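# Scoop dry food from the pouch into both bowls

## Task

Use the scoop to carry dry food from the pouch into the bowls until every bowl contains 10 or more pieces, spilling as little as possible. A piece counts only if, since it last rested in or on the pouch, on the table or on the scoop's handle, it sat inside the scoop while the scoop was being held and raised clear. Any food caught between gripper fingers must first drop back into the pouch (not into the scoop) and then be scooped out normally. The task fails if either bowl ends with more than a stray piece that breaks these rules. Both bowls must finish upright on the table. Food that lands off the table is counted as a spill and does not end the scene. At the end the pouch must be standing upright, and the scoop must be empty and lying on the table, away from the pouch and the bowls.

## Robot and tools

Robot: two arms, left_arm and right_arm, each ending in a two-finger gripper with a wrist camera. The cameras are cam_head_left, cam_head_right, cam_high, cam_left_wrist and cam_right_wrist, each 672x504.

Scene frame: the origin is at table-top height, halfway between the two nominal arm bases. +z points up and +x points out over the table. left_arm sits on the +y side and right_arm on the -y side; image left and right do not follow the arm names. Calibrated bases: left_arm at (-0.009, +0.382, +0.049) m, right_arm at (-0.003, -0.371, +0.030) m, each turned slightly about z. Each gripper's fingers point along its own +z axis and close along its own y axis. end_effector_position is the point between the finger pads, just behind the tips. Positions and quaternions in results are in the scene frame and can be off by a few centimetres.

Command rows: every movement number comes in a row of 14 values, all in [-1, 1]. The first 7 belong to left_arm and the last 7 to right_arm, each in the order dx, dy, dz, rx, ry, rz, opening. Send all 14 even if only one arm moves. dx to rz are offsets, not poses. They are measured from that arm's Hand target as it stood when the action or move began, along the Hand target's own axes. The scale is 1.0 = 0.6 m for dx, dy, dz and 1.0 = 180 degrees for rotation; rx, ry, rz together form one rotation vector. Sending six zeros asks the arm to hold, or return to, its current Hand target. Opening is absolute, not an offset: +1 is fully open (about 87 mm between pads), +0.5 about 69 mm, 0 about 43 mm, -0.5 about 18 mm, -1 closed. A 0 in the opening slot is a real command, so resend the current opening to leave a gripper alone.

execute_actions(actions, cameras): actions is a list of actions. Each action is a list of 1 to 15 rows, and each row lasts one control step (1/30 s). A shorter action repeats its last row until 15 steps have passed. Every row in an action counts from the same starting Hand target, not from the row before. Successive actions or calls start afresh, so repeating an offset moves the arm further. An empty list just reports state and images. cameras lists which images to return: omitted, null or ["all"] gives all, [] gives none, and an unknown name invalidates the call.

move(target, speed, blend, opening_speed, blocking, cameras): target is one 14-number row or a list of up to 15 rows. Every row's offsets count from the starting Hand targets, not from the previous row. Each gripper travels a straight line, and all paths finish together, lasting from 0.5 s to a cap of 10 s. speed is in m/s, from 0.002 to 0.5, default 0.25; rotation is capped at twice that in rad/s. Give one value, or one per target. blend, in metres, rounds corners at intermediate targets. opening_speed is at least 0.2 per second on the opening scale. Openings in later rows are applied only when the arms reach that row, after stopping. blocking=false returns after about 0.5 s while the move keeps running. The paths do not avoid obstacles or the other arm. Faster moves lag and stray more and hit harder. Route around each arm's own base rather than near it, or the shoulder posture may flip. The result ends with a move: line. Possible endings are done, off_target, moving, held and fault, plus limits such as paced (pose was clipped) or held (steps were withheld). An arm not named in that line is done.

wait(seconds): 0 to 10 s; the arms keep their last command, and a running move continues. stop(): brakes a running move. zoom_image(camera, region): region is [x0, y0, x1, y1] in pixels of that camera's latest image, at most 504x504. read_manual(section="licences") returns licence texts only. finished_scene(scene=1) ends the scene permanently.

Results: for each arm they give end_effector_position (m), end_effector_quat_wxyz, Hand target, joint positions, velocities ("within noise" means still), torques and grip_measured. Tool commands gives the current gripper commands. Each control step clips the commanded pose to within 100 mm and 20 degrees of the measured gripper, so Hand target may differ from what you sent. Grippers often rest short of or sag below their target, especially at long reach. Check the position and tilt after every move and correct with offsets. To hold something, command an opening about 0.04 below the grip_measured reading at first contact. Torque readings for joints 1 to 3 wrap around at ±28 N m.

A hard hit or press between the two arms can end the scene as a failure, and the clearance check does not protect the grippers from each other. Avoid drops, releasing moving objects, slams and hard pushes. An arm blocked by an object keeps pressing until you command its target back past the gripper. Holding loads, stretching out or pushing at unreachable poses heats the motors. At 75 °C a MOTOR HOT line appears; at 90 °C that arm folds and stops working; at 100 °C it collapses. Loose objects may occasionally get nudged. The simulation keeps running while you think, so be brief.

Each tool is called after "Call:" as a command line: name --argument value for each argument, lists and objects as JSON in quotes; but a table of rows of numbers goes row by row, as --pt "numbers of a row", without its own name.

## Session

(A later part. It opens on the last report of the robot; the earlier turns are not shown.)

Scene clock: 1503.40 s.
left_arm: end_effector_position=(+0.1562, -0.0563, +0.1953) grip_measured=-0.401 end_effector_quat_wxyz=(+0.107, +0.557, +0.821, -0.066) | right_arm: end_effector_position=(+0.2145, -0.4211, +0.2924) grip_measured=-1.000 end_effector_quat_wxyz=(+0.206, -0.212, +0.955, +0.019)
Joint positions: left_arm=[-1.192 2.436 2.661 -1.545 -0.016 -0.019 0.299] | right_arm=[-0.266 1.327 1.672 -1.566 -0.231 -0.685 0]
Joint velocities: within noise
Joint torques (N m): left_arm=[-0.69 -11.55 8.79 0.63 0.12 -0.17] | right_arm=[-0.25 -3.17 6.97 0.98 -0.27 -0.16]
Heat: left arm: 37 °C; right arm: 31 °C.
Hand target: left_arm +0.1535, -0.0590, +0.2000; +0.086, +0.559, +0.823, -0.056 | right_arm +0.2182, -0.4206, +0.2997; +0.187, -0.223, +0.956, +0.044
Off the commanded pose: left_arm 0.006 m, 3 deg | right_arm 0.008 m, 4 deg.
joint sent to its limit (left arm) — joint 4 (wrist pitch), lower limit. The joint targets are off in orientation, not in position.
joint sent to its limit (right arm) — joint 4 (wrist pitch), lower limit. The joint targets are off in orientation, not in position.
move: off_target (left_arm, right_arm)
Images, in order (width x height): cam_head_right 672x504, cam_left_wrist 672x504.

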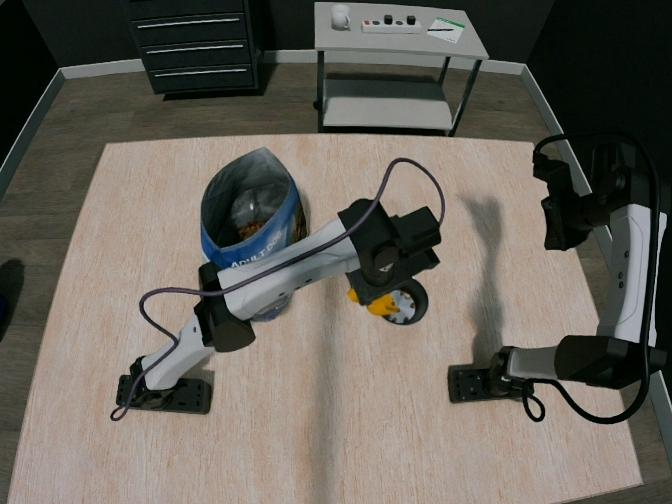

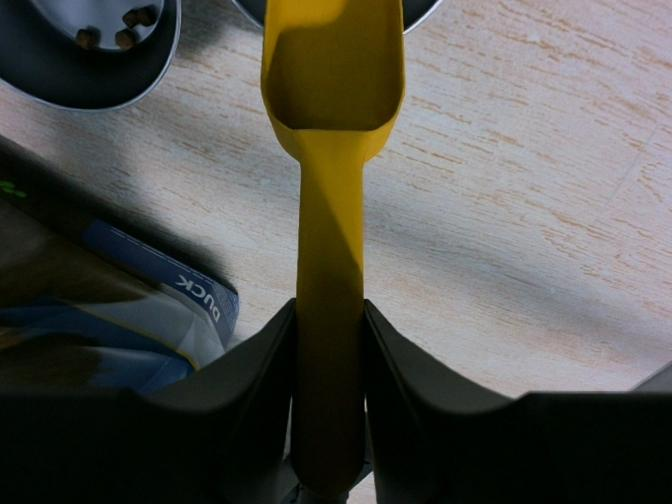

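Call:
move --target '[0.1302,0,-0.0231,0,-0.0556,0,-0.7,0,0,0,0,0,0,-1]' --speed 0.12

Scene clock: 1518.57 s.
left_arm: end_effector_position=(+0.1265, +0.0165, +0.1881) grip_measured=-0.401 end_effector_quat_wxyz=(+0.143, +0.554, +0.815, -0.093) | right_arm: end_effector_position=(+0.2145, -0.4211, +0.2924) grip_measured=-1.000 end_effector_quat_wxyz=(+0.206, -0.212, +0.955, +0.019)
Joint positions: left_arm=[-1.198 1.855 1.697 -1.072 -0.016 -0.024 0.299] | right_arm=[-0.266 1.327 1.672 -1.566 -0.231 -0.685 0]
Joint velocities: within noise
Joint torques (N m): left_arm=[-0.81 -11.41 5.94 1.05 0.05 -0.19] | right_arm=[-0.31 -3.11 7.08 0.98 -0.28 -0.16]
Heat: left arm: 37 °C; right arm: 31 °C.
Hand target: left_arm +0.1243, +0.0148, +0.1977; +0.158, +0.552, +0.812, -0.104 | right_arm +0.2182, -0.4206, +0.2997; +0.187, -0.223, +0.956, +0.044
Off the commanded pose: left_arm 0.010 m, 2 deg | right_arm 0.008 m, 4 deg.
joint sent to its limit (right arm) — joint 4 (wrist pitch), lower limit. The joint targets are off in orientation, not in position.
move: off_target (right_arm)

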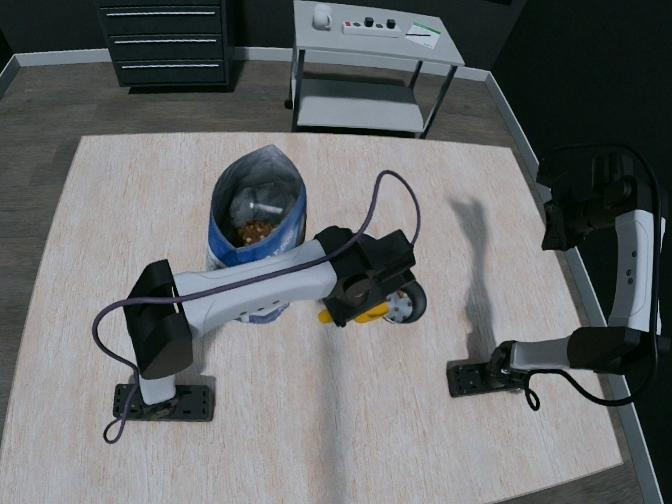

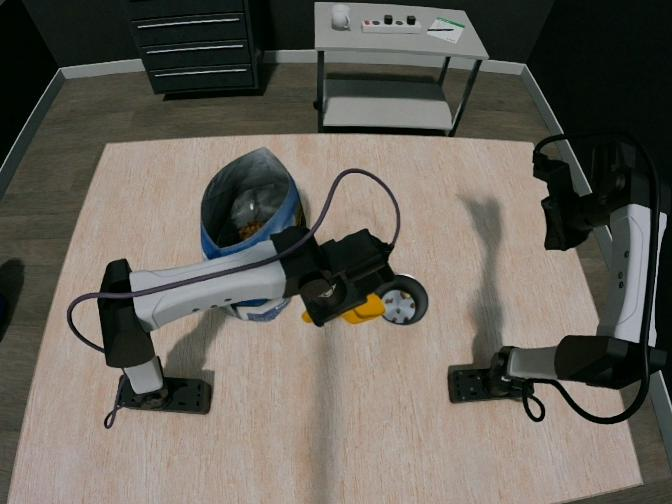

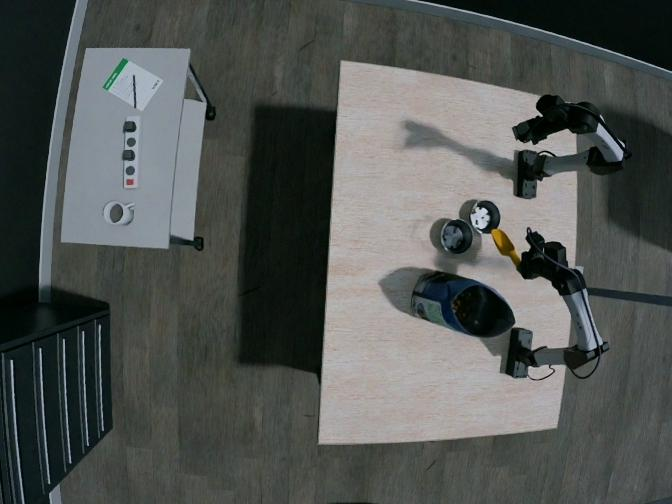

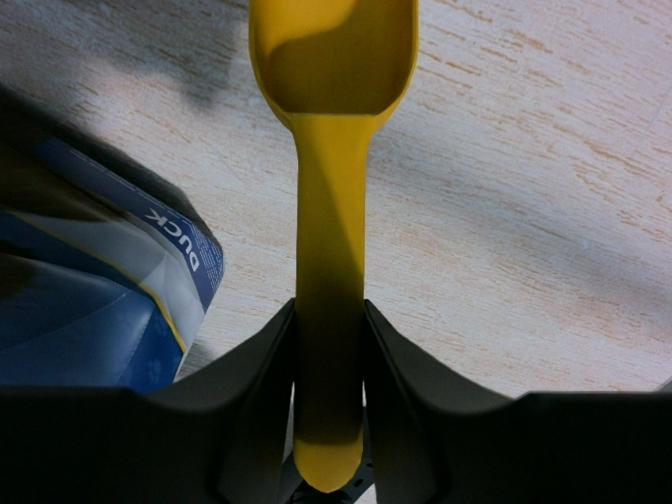

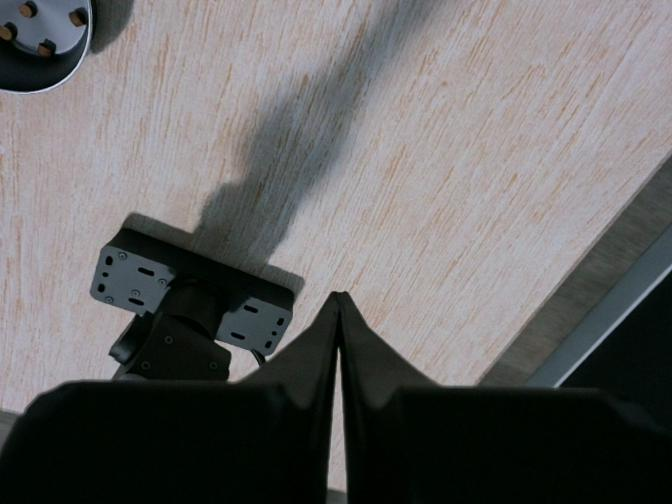

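Call:
zoom_image --camera "cam_high" --region '[420, 180, 540, 300]'

Call:
zoom_image --camera "cam_head_right" --region '[330, 240, 450, 350]'

Scaled by 4.200.

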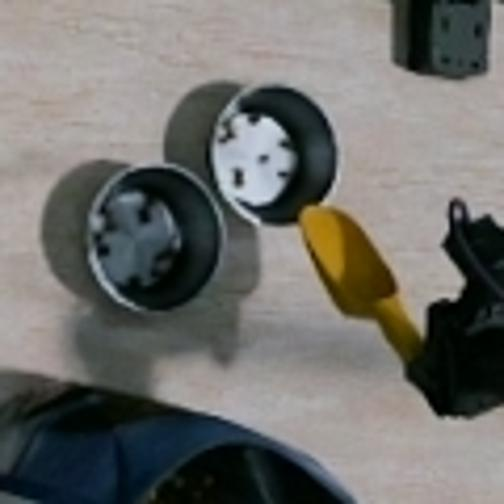

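Scaled by 4.200.

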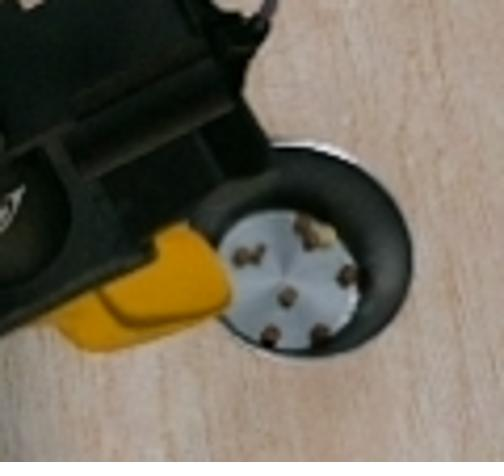

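Call:
move --pt "-0.05 0 -0.09 0 0 0 -0.7 0 0 0 0 0 0 -1" --pt "-0.146 0.0212 -0.2327 0 -0.312 0 -0.7 0 0 0 0 0 0 -1" --speed 0.2 --blend '[0.02,0]'

Scene clock: 1534.80 s.
left_arm: end_effector_position=(+0.1460, -0.0101, +0.3517) grip_measured=-0.401 end_effector_quat_wxyz=(+0.511, +0.441, +0.653, -0.343) | right_arm: end_effector_position=(+0.2145, -0.4211, +0.2924) grip_measured=-1.000 end_effector_quat_wxyz=(+0.206, -0.212, +0.955, +0.019)
Joint positions: left_arm=[-1.179 1.263 1.174 -0.156 -0.016 -0.002 0.299] | right_arm=[-0.266 1.327 1.672 -1.566 -0.231 -0.685 0]
Joint velocities: within noise
Joint torques (N m): left_arm=[0.21 -5.94 6.8 2.08 0.23 -0.05] | right_arm=[-0.2 -3.07 7.01 0.99 -0.29 -0.13]
Heat: left arm: 36 °C; right arm: 31 °C.
Hand target: left_arm +0.1462, -0.0082, +0.3599; +0.522, +0.438, +0.643, -0.351 | right_arm +0.2182, -0.4206, +0.2997; +0.187, -0.223, +0.956, +0.044
Off the commanded pose: left_arm 0.008 m, 2 deg | right_arm 0.008 m, 4 deg.
joint sent to its limit (right arm) — joint 4 (wrist pitch), lower limit. The joint targets are off in orientation, not in position.
move: off_target (right_arm)

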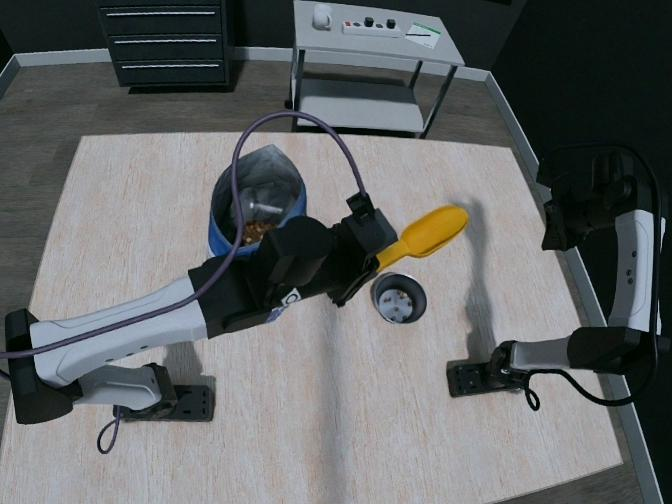

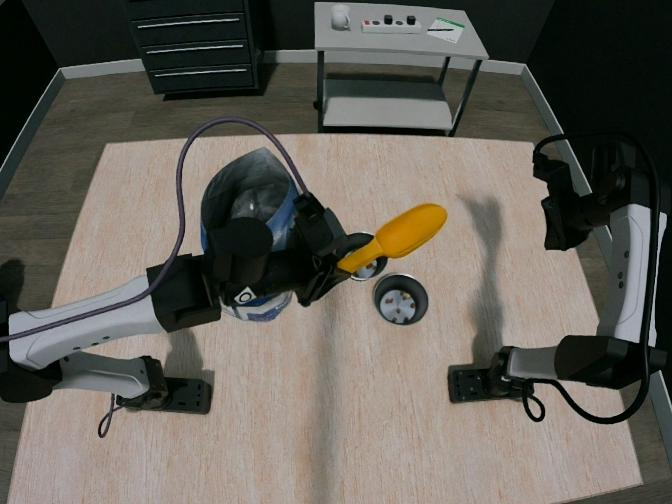

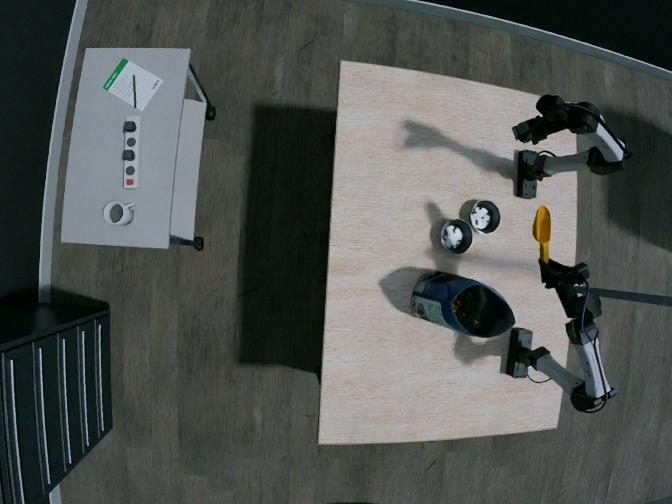

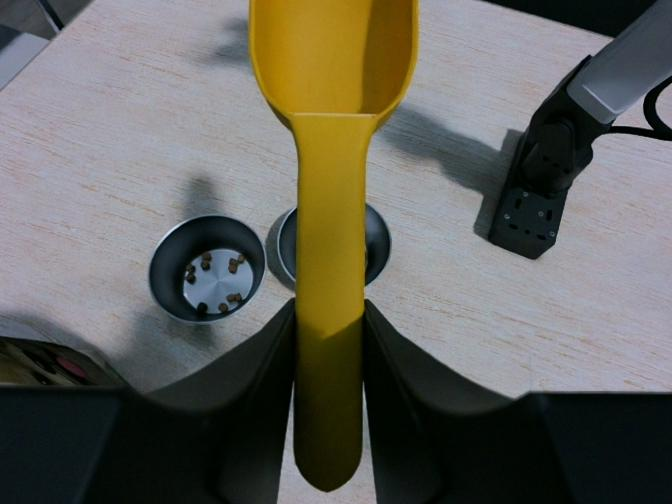

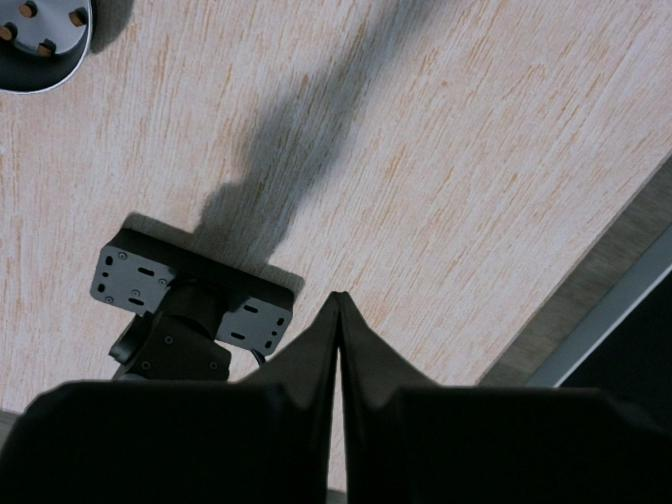

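Call:
zoom_image --camera "cam_head_left" --region '[350, 250, 450, 345]'

Call:
zoom_image --camera "cam_head_right" --region '[350, 250, 450, 345]'

Call:
zoom_image --camera "cam_left_wrist" --region '[130, 190, 410, 350]'

Scaled by 5.040.

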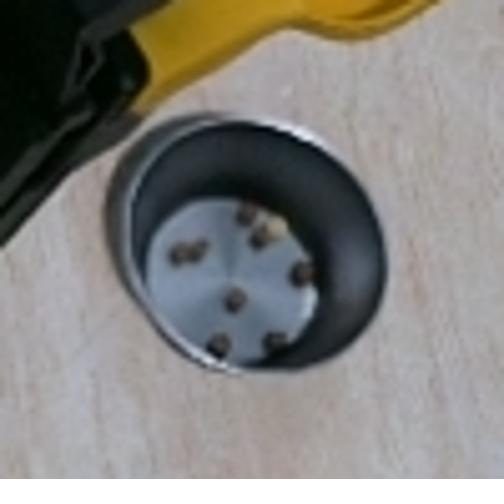

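Scaled by 5.040.

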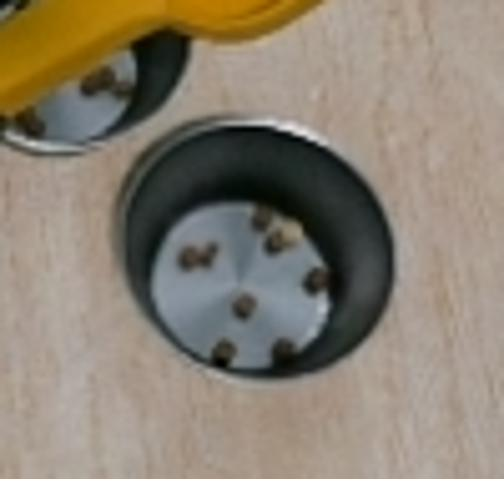

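Scaled by 1.800.

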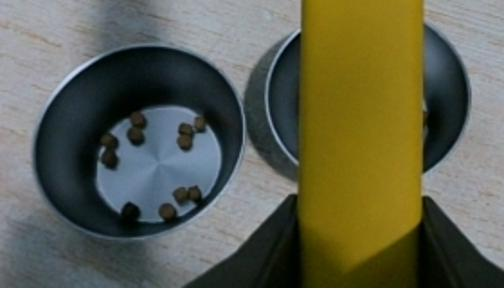

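Call:
move --target '[-0.0503,0.3207,-0.2602,-0.2782,0.0927,-0.1068,-0.7,0,0,0,0,0,0,-1]' --speed 0.2

Scene clock: 1546.33 s.
left_arm: end_effector_position=(+0.2672, +0.1958, +0.4141) grip_measured=-0.401 end_effector_quat_wxyz=(+0.488, +0.125, +0.861, -0.065) | right_arm: end_effector_position=(+0.2145, -0.4211, +0.2924) grip_measured=-1.000 end_effector_quat_wxyz=(+0.206, -0.212, +0.955, +0.019)
Joint positions: left_arm=[-0.76 1.341 1.799 -1.059 -0.428 -0.266 0.299] | right_arm=[-0.266 1.327 1.672 -1.566 -0.231 -0.685 0]
Joint velocities: within noise
Joint torques (N m): left_arm=[0.09 -2.82 8.96 1.63 -0.31 -0.19] | right_arm=[-0.28 -3.08 6.93 0.99 -0.29 -0.17]
Heat: left arm: 36 °C; right arm: 31 °C.
Hand target: left_arm +0.2706, +0.1988, +0.4229; +0.497, +0.113, +0.858, -0.063 | right_arm +0.2182, -0.4206, +0.2997; +0.187, -0.223, +0.956, +0.044
Off the commanded pose: left_arm 0.010 m, 2 deg | right_arm 0.008 m, 4 deg.
joint sent to its limit (right arm) — joint 4 (wrist pitch), lower limit. The joint targets are off in orientation, not in position.
move: off_target (right_arm)

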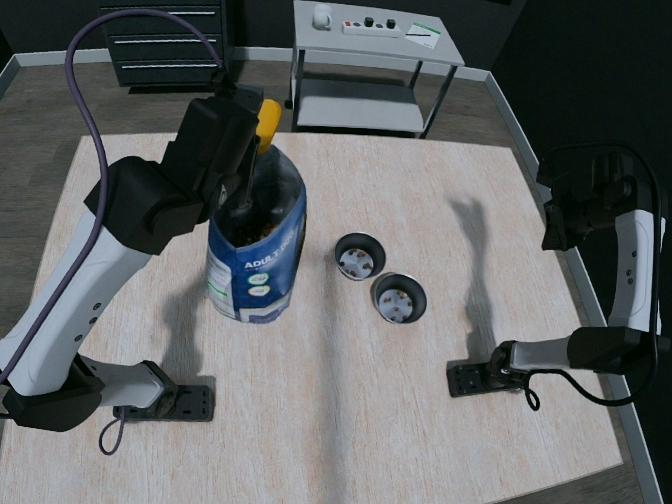

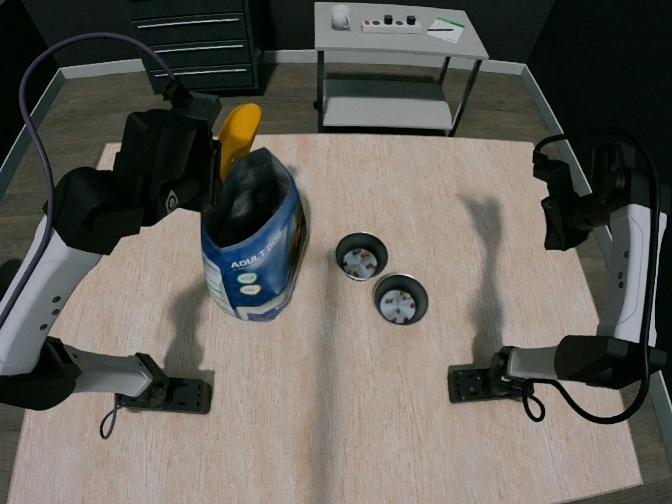

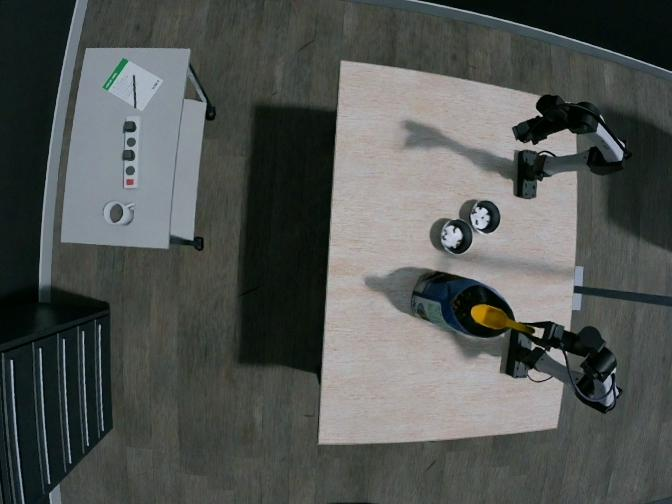

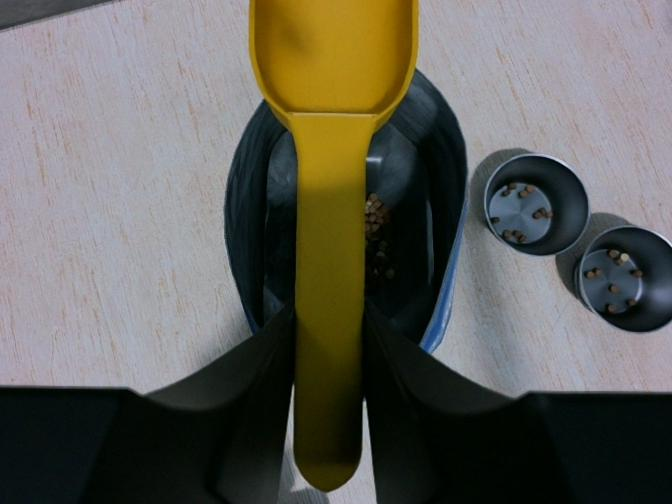

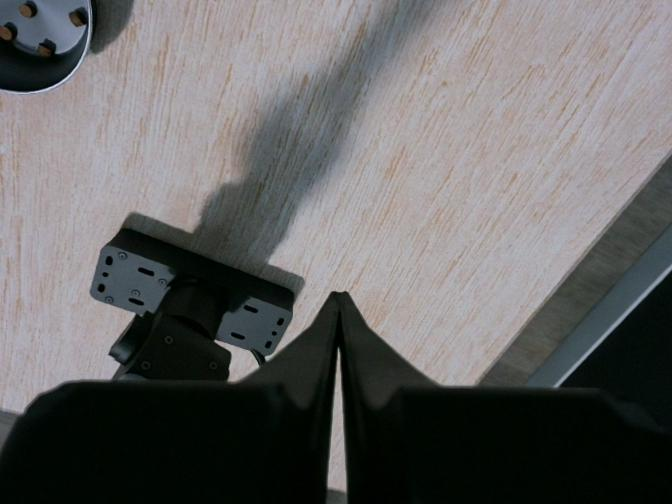

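Call:
move --pt "0.1197 -0.028 -0.031 0 0.1556 0 -0.7 0 0 0 0 0 0 -1" --pt "0.2123 -0.028 0.0418 0 0.2389 0 -0.7 0 0 0 0 0 0 -1" --pt "0.2908 -0.028 0.1063 0 0.3056 0 -0.7 0 0 0 0 0 0 -1" --speed 0.15 --blend '[0.02,0.02,0]'

Scene clock: 1557.83 s.
left_arm: end_effector_position=(+0.2411, +0.1928, +0.2437) grip_measured=-0.401 end_effector_quat_wxyz=(+0.062, +0.126, +0.990, +0.004) | right_arm: end_effector_position=(+0.2145, -0.4211, +0.2924) grip_measured=-1.000 end_effector_quat_wxyz=(+0.206, -0.212, +0.955, +0.019)
Joint positions: left_arm=[-0.613 1.822 1.896 -1.54 -0.067 -0.38 0.299] | right_arm=[-0.266 1.327 1.672 -1.566 -0.231 -0.685 0]
Joint velocities: within noise
Joint torques (N m): left_arm=[-0.1 -7.1 5.3 0.43 0.35 -0.01] | right_arm=[-0.28 -3.12 6.95 0.99 -0.27 -0.14]
Heat: left arm: 35 °C; right arm: 30 °C.
Hand target: left_arm +0.2361, +0.1913, +0.2397; +0.045, +0.129, +0.991, -0.004 | right_arm +0.2182, -0.4206, +0.2997; +0.187, -0.223, +0.956, +0.044
Off the commanded pose: left_arm 0.007 m, 2 deg | right_arm 0.008 m, 4 deg.
joint sent to its limit (right arm) — joint 4 (wrist pitch), lower limit. The joint targets are off in orientation, not in position.
move: off_target (right_arm)

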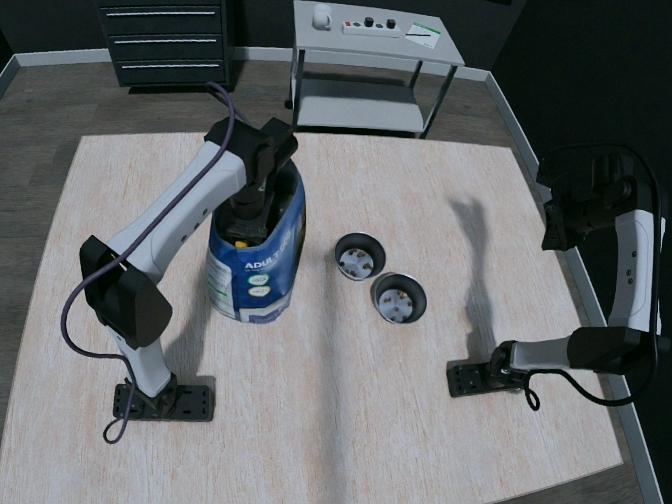

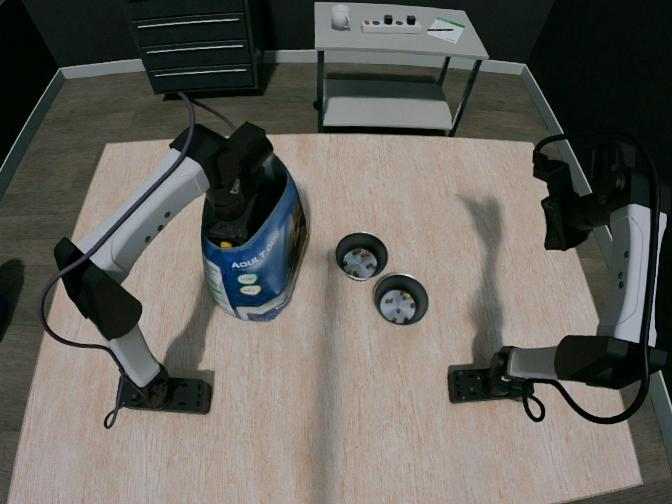

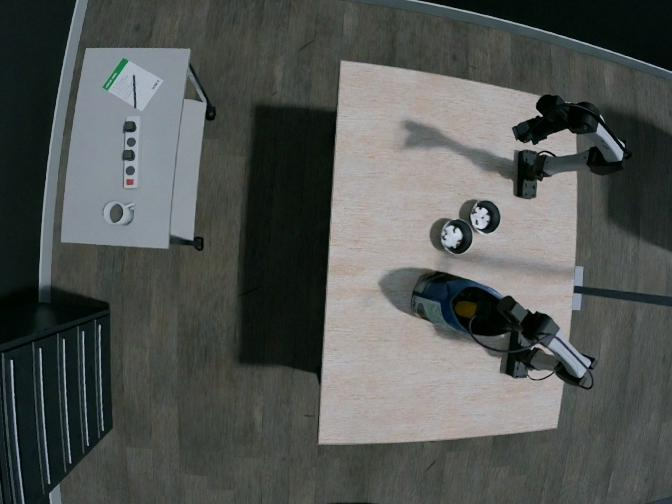

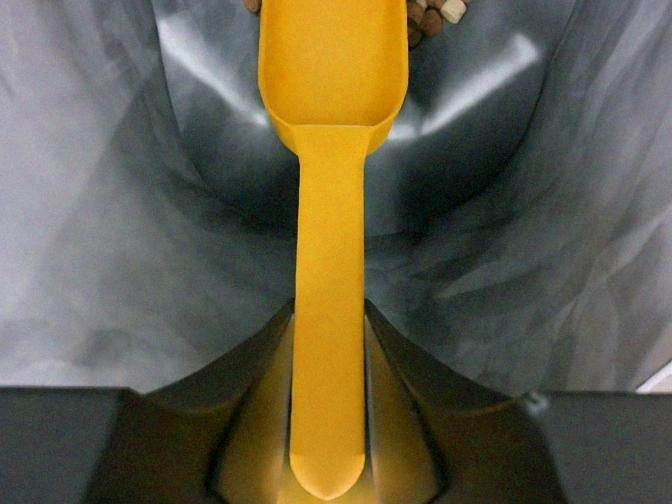

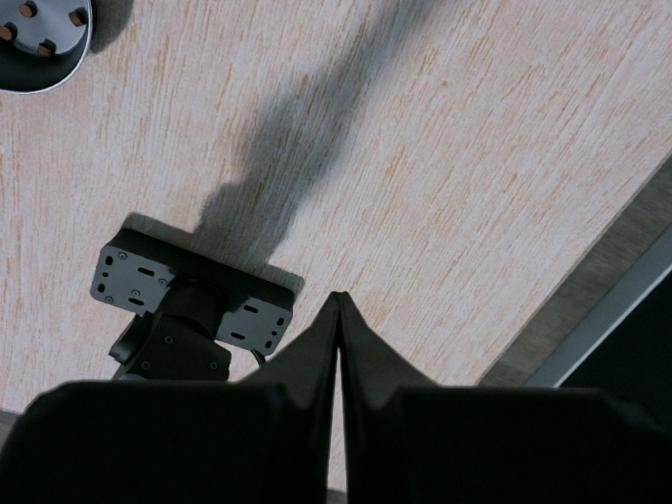

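Call:
move --pt "-0.0765 0 0.082 0 0.0056 0 -0.7 0 0 0 0 0 0 -1" --pt "-0.1007 0 0.0925 0 0.0056 0 -0.7 0 0 0 0 0 0 -1" --speed 0.08 --blend '[0.01,0]' --cameras '["cam_left_wrist","cam_head_left","cam_high"]'

Scene clock: 1568.13 s.
left_arm: end_effector_position=(+0.2638, +0.1912, +0.2051) grip_measured=-0.401 end_effector_quat_wxyz=(-0.012, +0.135, +0.991, +0.015) | right_arm: end_effector_position=(+0.2145, -0.4211, +0.2924) grip_measured=-1.000 end_effector_quat_wxyz=(+0.206, -0.212, +0.955, +0.019)
Joint positions: left_arm=[-0.559 2.017 1.986 -1.574 -0.018 -0.311 0.299] | right_arm=[-0.266 1.327 1.672 -1.566 -0.231 -0.685 0]
Joint velocities: within noise
Joint torques (N m): left_arm=[0.58 -5.78 7.95 1.5 -0.07 -0.1] | right_arm=[-0.24 -3.11 6.94 0.99 -0.29 -0.15]
Heat: left arm: 34 °C; right arm: 30 °C.
Hand target: left_arm +0.2992, +0.1748, +0.1899; +0.036, +0.129, +0.991, -0.003 | right_arm +0.2182, -0.4206, +0.2997; +0.187, -0.223, +0.956, +0.044
Off the commanded pose: left_arm 0.042 m, 6 deg | right_arm 0.008 m, 4 deg.
joint read past its limit (left arm) — joint 4 (wrist pitch), lower limit.
joint sent to its limit (right arm) — joint 4 (wrist pitch), lower limit. The joint targets are off in orientation, not in position.
move: off_target (left_arm, right_arm); blend cut to 0.0079 m at target 1
Images, in order (width x height): cam_head_left 672x504, cam_high 672x504, cam_left_wrist 672x504.

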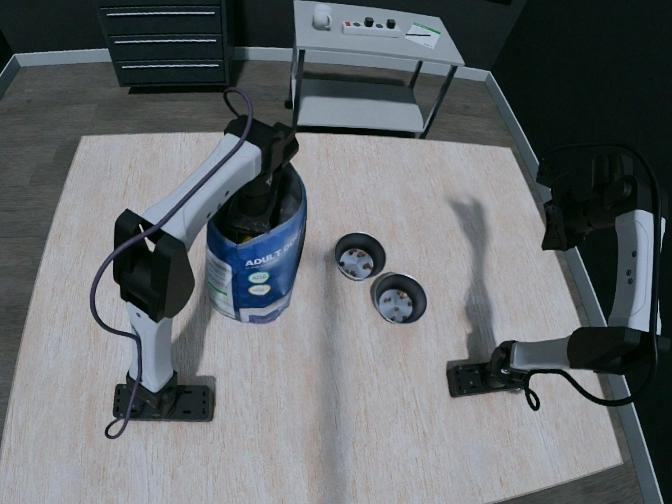

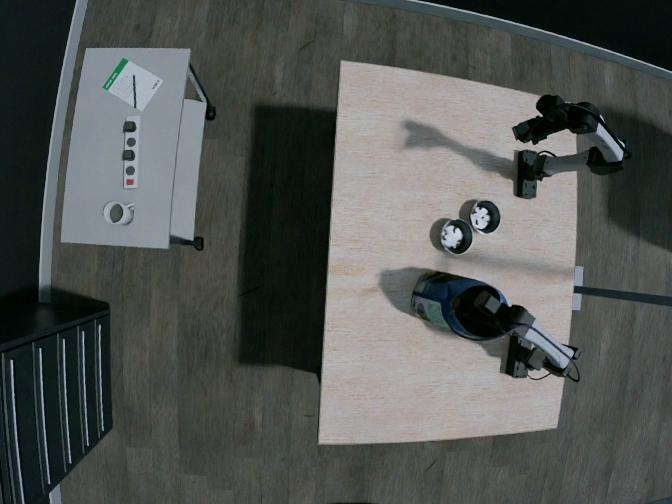

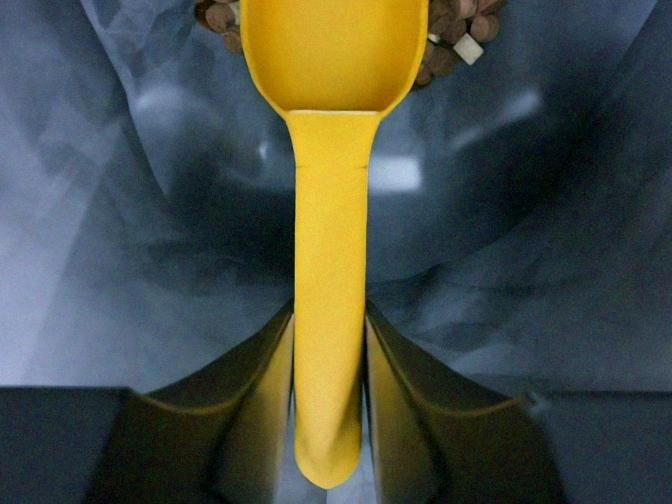

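Call:
move --pt "0.0403 0 -0.0447 0 -0.0994 0 -0.7 0 0 0 0 0 0 -1" --pt "0.0012 0 0.02 0 -0.0661 0 -0.7 0 0 0 0 0 0 -1" --speed 0.1 --blend '[0.0,0]' --cameras '["cam_left_wrist"]'

Scene clock: 1574.70 s.
left_arm: end_effector_position=(+0.2602, +0.1919, +0.1958) grip_measured=-0.401 end_effector_quat_wxyz=(+0.093, +0.129, +0.987, -0.007) | right_arm: end_effector_position=(+0.2145, -0.4211, +0.2924) grip_measured=-1.000 end_effector_quat_wxyz=(+0.206, -0.212, +0.955, +0.019)
Joint positions: left_arm=[-0.589 1.779 1.649 -1.27 -0.074 -0.345 0.299] | right_arm=[-0.266 1.327 1.672 -1.566 -0.231 -0.685 0]
Joint velocities: within noise
Joint torques (N m): left_arm=[0.42 -2.86 6.83 2.07 -0.28 0.04] | right_arm=[-0.25 -3.14 7.01 0.98 -0.28 -0.15]
Heat: left arm: 35 °C; right arm: 30 °C.
Hand target: left_arm +0.2994, +0.1748, +0.1780; +0.139, +0.128, +0.982, -0.016 | right_arm +0.2182, -0.4206, +0.2997; +0.187, -0.223, +0.956, +0.044
Off the commanded pose: left_arm 0.046 m, 5 deg | right_arm 0.008 m, 4 deg.
joint sent to its limit (right arm) — joint 4 (wrist pitch), lower limit. The joint targets are off in orientation, not in position.
move: off_target (left_arm, right_arm)
Images, in order (width x height): cam_left_wrist 672x504.

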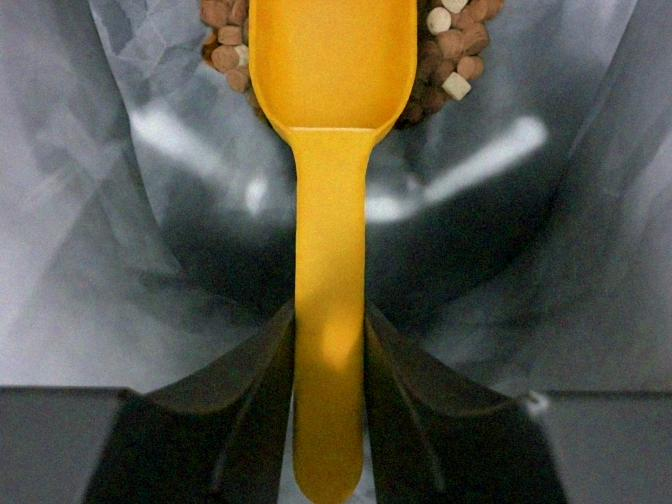

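Call:
move --target '[0.0245,0,-0.0713,0,-0.077,0,-0.7,0,0,0,0,0,0,-1]' --speed 0.1 --cameras '["cam_left_wrist"]'

Scene clock: 1579.57 s.
left_arm: end_effector_position=(+0.2775, +0.1829, +0.2144) grip_measured=-0.401 end_effector_quat_wxyz=(+0.249, +0.120, +0.961, -0.031) | right_arm: end_effector_position=(+0.2145, -0.4211, +0.2924) grip_measured=-1.000 end_effector_quat_wxyz=(+0.206, -0.212, +0.955, +0.019)
Joint positions: left_arm=[-0.642 1.568 1.435 -0.968 -0.199 -0.369 0.299] | right_arm=[-0.266 1.327 1.672 -1.566 -0.231 -0.685 0]
Joint velocities: within noise
Joint torques (N m): left_arm=[-1.39 -7.84 5.29 1.22 -0.14 -0.1] | right_arm=[-0.28 -3.11 7.01 1 -0.28 -0.17]
Heat: left arm: 34 °C; right arm: 30 °C.
Hand target: left_arm +0.2742, +0.1814, +0.2149; +0.256, +0.125, +0.958, -0.032 | right_arm +0.2182, -0.4206, +0.2997; +0.187, -0.223, +0.956, +0.044
Off the commanded pose: left_arm 0.004 m, 1 deg | right_arm 0.008 m, 4 deg.
joint sent to its limit (right arm) — joint 4 (wrist pitch), lower limit. The joint targets are off in orientation, not in position.
move: off_target (right_arm)
Images, in order (width x height): cam_left_wrist 672x504.

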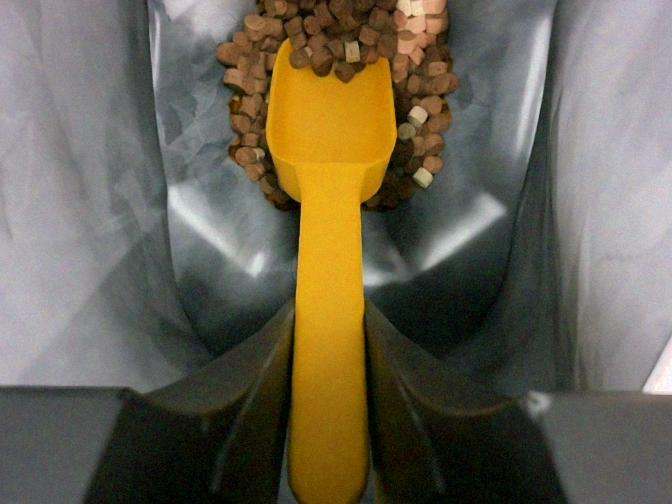

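Call:
move --target '[-0.0085,0,-0.0817,0,-0.045,0,-0.7,0,0,0,0,0,0,-1]' --speed 0.08 --cameras '["cam_left_wrist"]'

Scene clock: 1588.27 s.
left_arm: end_effector_position=(+0.2669, +0.1835, +0.2580) grip_measured=-0.401 end_effector_quat_wxyz=(+0.332, +0.117, +0.935, -0.040) | right_arm: end_effector_position=(+0.2145, -0.4211, +0.2924) grip_measured=-1.000 end_effector_quat_wxyz=(+0.206, -0.212, +0.955, +0.019)
Joint positions: left_arm=[-0.709 1.418 1.406 -0.937 -0.298 -0.386 0.299] | right_arm=[-0.266 1.327 1.672 -1.566 -0.231 -0.685 0]
Joint velocities: within noise
Joint torques (N m): left_arm=[-1.46 -7.05 6.87 0.89 -0.07 -0.2] | right_arm=[-0.31 -3.11 6.99 0.99 -0.3 -0.16]
Heat: left arm: 34 °C; right arm: 30 °C.
Hand target: left_arm +0.2547, +0.1862, +0.2601; +0.323, +0.123, +0.937, -0.040 | right_arm +0.2182, -0.4206, +0.2997; +0.187, -0.223, +0.956, +0.044
Off the commanded pose: left_arm 0.013 m, 1 deg | right_arm 0.008 m, 4 deg.
joint sent to its limit (right arm) — joint 4 (wrist pitch), lower limit. The joint targets are off in orientation, not in position.
move: off_target (left_arm, right_arm)
Images, in order (width x height): cam_left_wrist 672x504.

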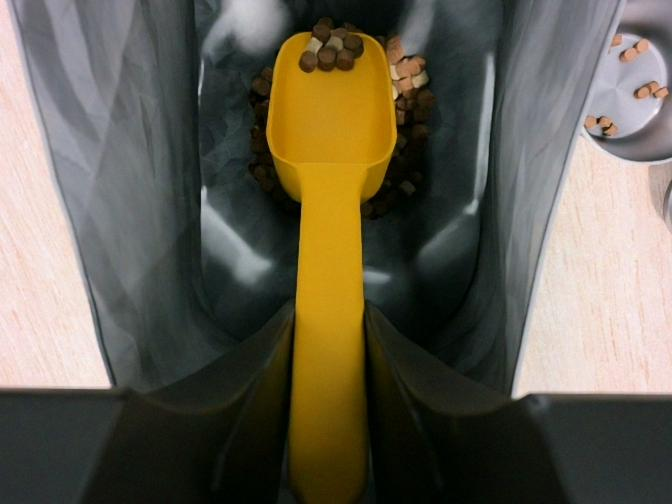

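Call:
move --pt "-0.0154 0 -0.0197 0 -0.05 0 -0.7 0 0 0 0 0 0 -1" --pt "-0.0448 0 -0.0708 0 -0.0667 0 -0.7 0 0 0 0 0 0 -1" --pt "-0.1322 0 -0.1825 0 -0.15 0 -0.7 0 0 0 0 0 0 -1" --speed 0.09 --blend '[0.005,0.02,0]' --cameras '["cam_left_wrist","cam_head_left","cam_head_right"]'

Scene clock: 1599.33 s.
left_arm: end_effector_position=(+0.2482, +0.1871, +0.3741) grip_measured=-0.401 end_effector_quat_wxyz=(+0.509, +0.121, +0.850, -0.055) | right_arm: end_effector_position=(+0.2145, -0.4211, +0.2924) grip_measured=-1.000 end_effector_quat_wxyz=(+0.206, -0.212, +0.955, +0.019)
Joint positions: left_arm=[-0.888 1.209 1.493 -0.885 -0.57 -0.32 0.299] | right_arm=[-0.266 1.327 1.672 -1.566 -0.231 -0.685 0]
Joint velocities: within noise
Joint torques (N m): left_arm=[-0.81 -4.15 9.54 1.81 -0.28 -0.01] | right_arm=[-0.29 -3.14 7.01 0.98 -0.28 -0.16]
Heat: left arm: 34 °C; right arm: 30 °C.
Hand target: left_arm +0.2498, +0.1870, +0.3951; +0.533, +0.110, +0.836, -0.068 | right_arm +0.2182, -0.4206, +0.2997; +0.187, -0.223, +0.956, +0.044
Off the commanded pose: left_arm 0.021 m, 4 deg | right_arm 0.008 m, 4 deg.
joint sent to its limit (right arm) — joint 4 (wrist pitch), lower limit. The joint targets are off in orientation, not in position.
move: off_target (left_arm, right_arm); blend cut to 0.0177 m at target 2
Images, in order (width x height): cam_head_left 672x504, cam_head_right 672x504, cam_left_wrist 672x504.

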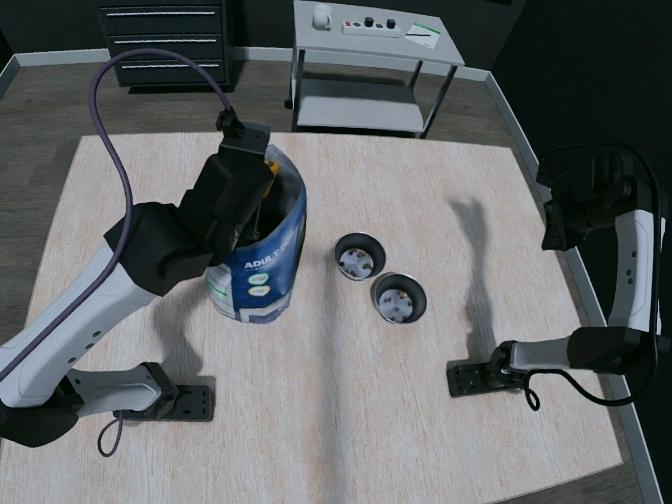

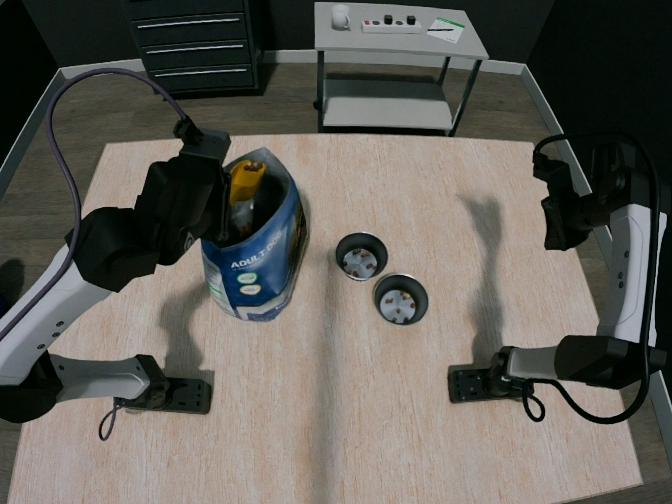

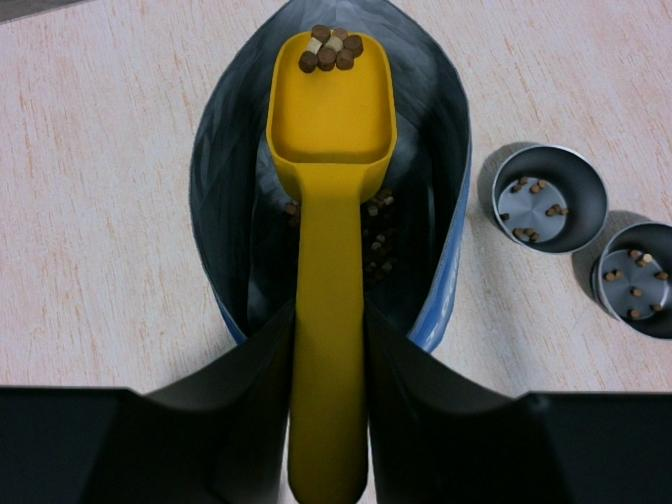

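Call:
move --target '[-0.0106,0,-0.005,0,-0.111,0,-0.7,0,0,0,0,0,0,-1]' --speed 0.1 --cameras '["cam_left_wrist","cam_head_left"]'

Scene clock: 1607.23 s.
left_arm: end_effector_position=(+0.2507, +0.1848, +0.3978) grip_measured=-0.401 end_effector_quat_wxyz=(+0.662, +0.104, +0.737, -0.085) | right_arm: end_effector_position=(+0.2145, -0.4211, +0.2924) grip_measured=-1.000 end_effector_quat_wxyz=(+0.206, -0.212, +0.955, +0.019)
Joint positions: left_arm=[-0.989 0.97 1.089 -0.267 -0.738 -0.087 0.299] | right_arm=[-0.266 1.327 1.672 -1.566 -0.231 -0.685 0]
Joint velocities: within noise
Joint torques (N m): left_arm=[-0.8 -2.67 6.37 1.92 -0.19 -0.05] | right_arm=[-0.28 -3.1 7.04 1 -0.28 -0.14]
Heat: left arm: 35 °C; right arm: 30 °C.
Hand target: left_arm +0.2498, +0.1871, +0.4021; +0.670, +0.097, +0.731, -0.086 | right_arm +0.2182, -0.4206, +0.2997; +0.187, -0.223, +0.956, +0.044
Off the commanded pose: left_arm 0.005 m, 1 deg | right_arm 0.008 m, 4 deg.
joint sent to its limit (right arm) — joint 4 (wrist pitch), lower limit. The joint targets are off in orientation, not in position.
move: off_target (right_arm)
Images, in order (width x height): cam_head_left 672x504, cam_left_wrist 672x504.

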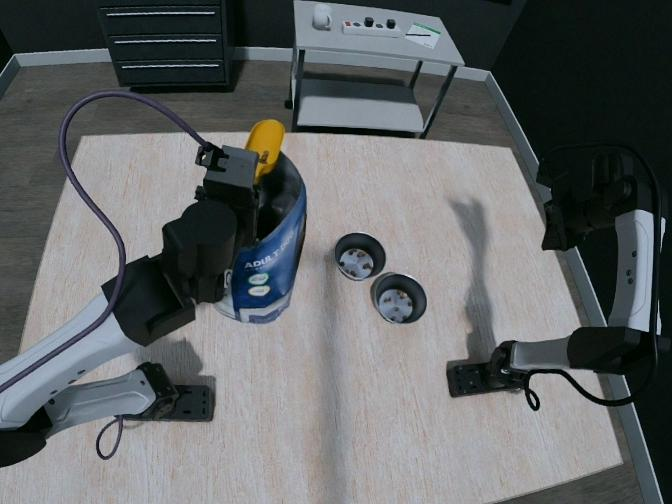

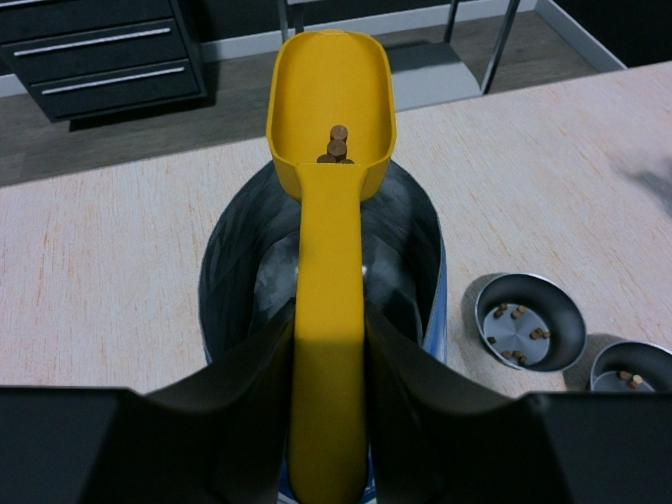

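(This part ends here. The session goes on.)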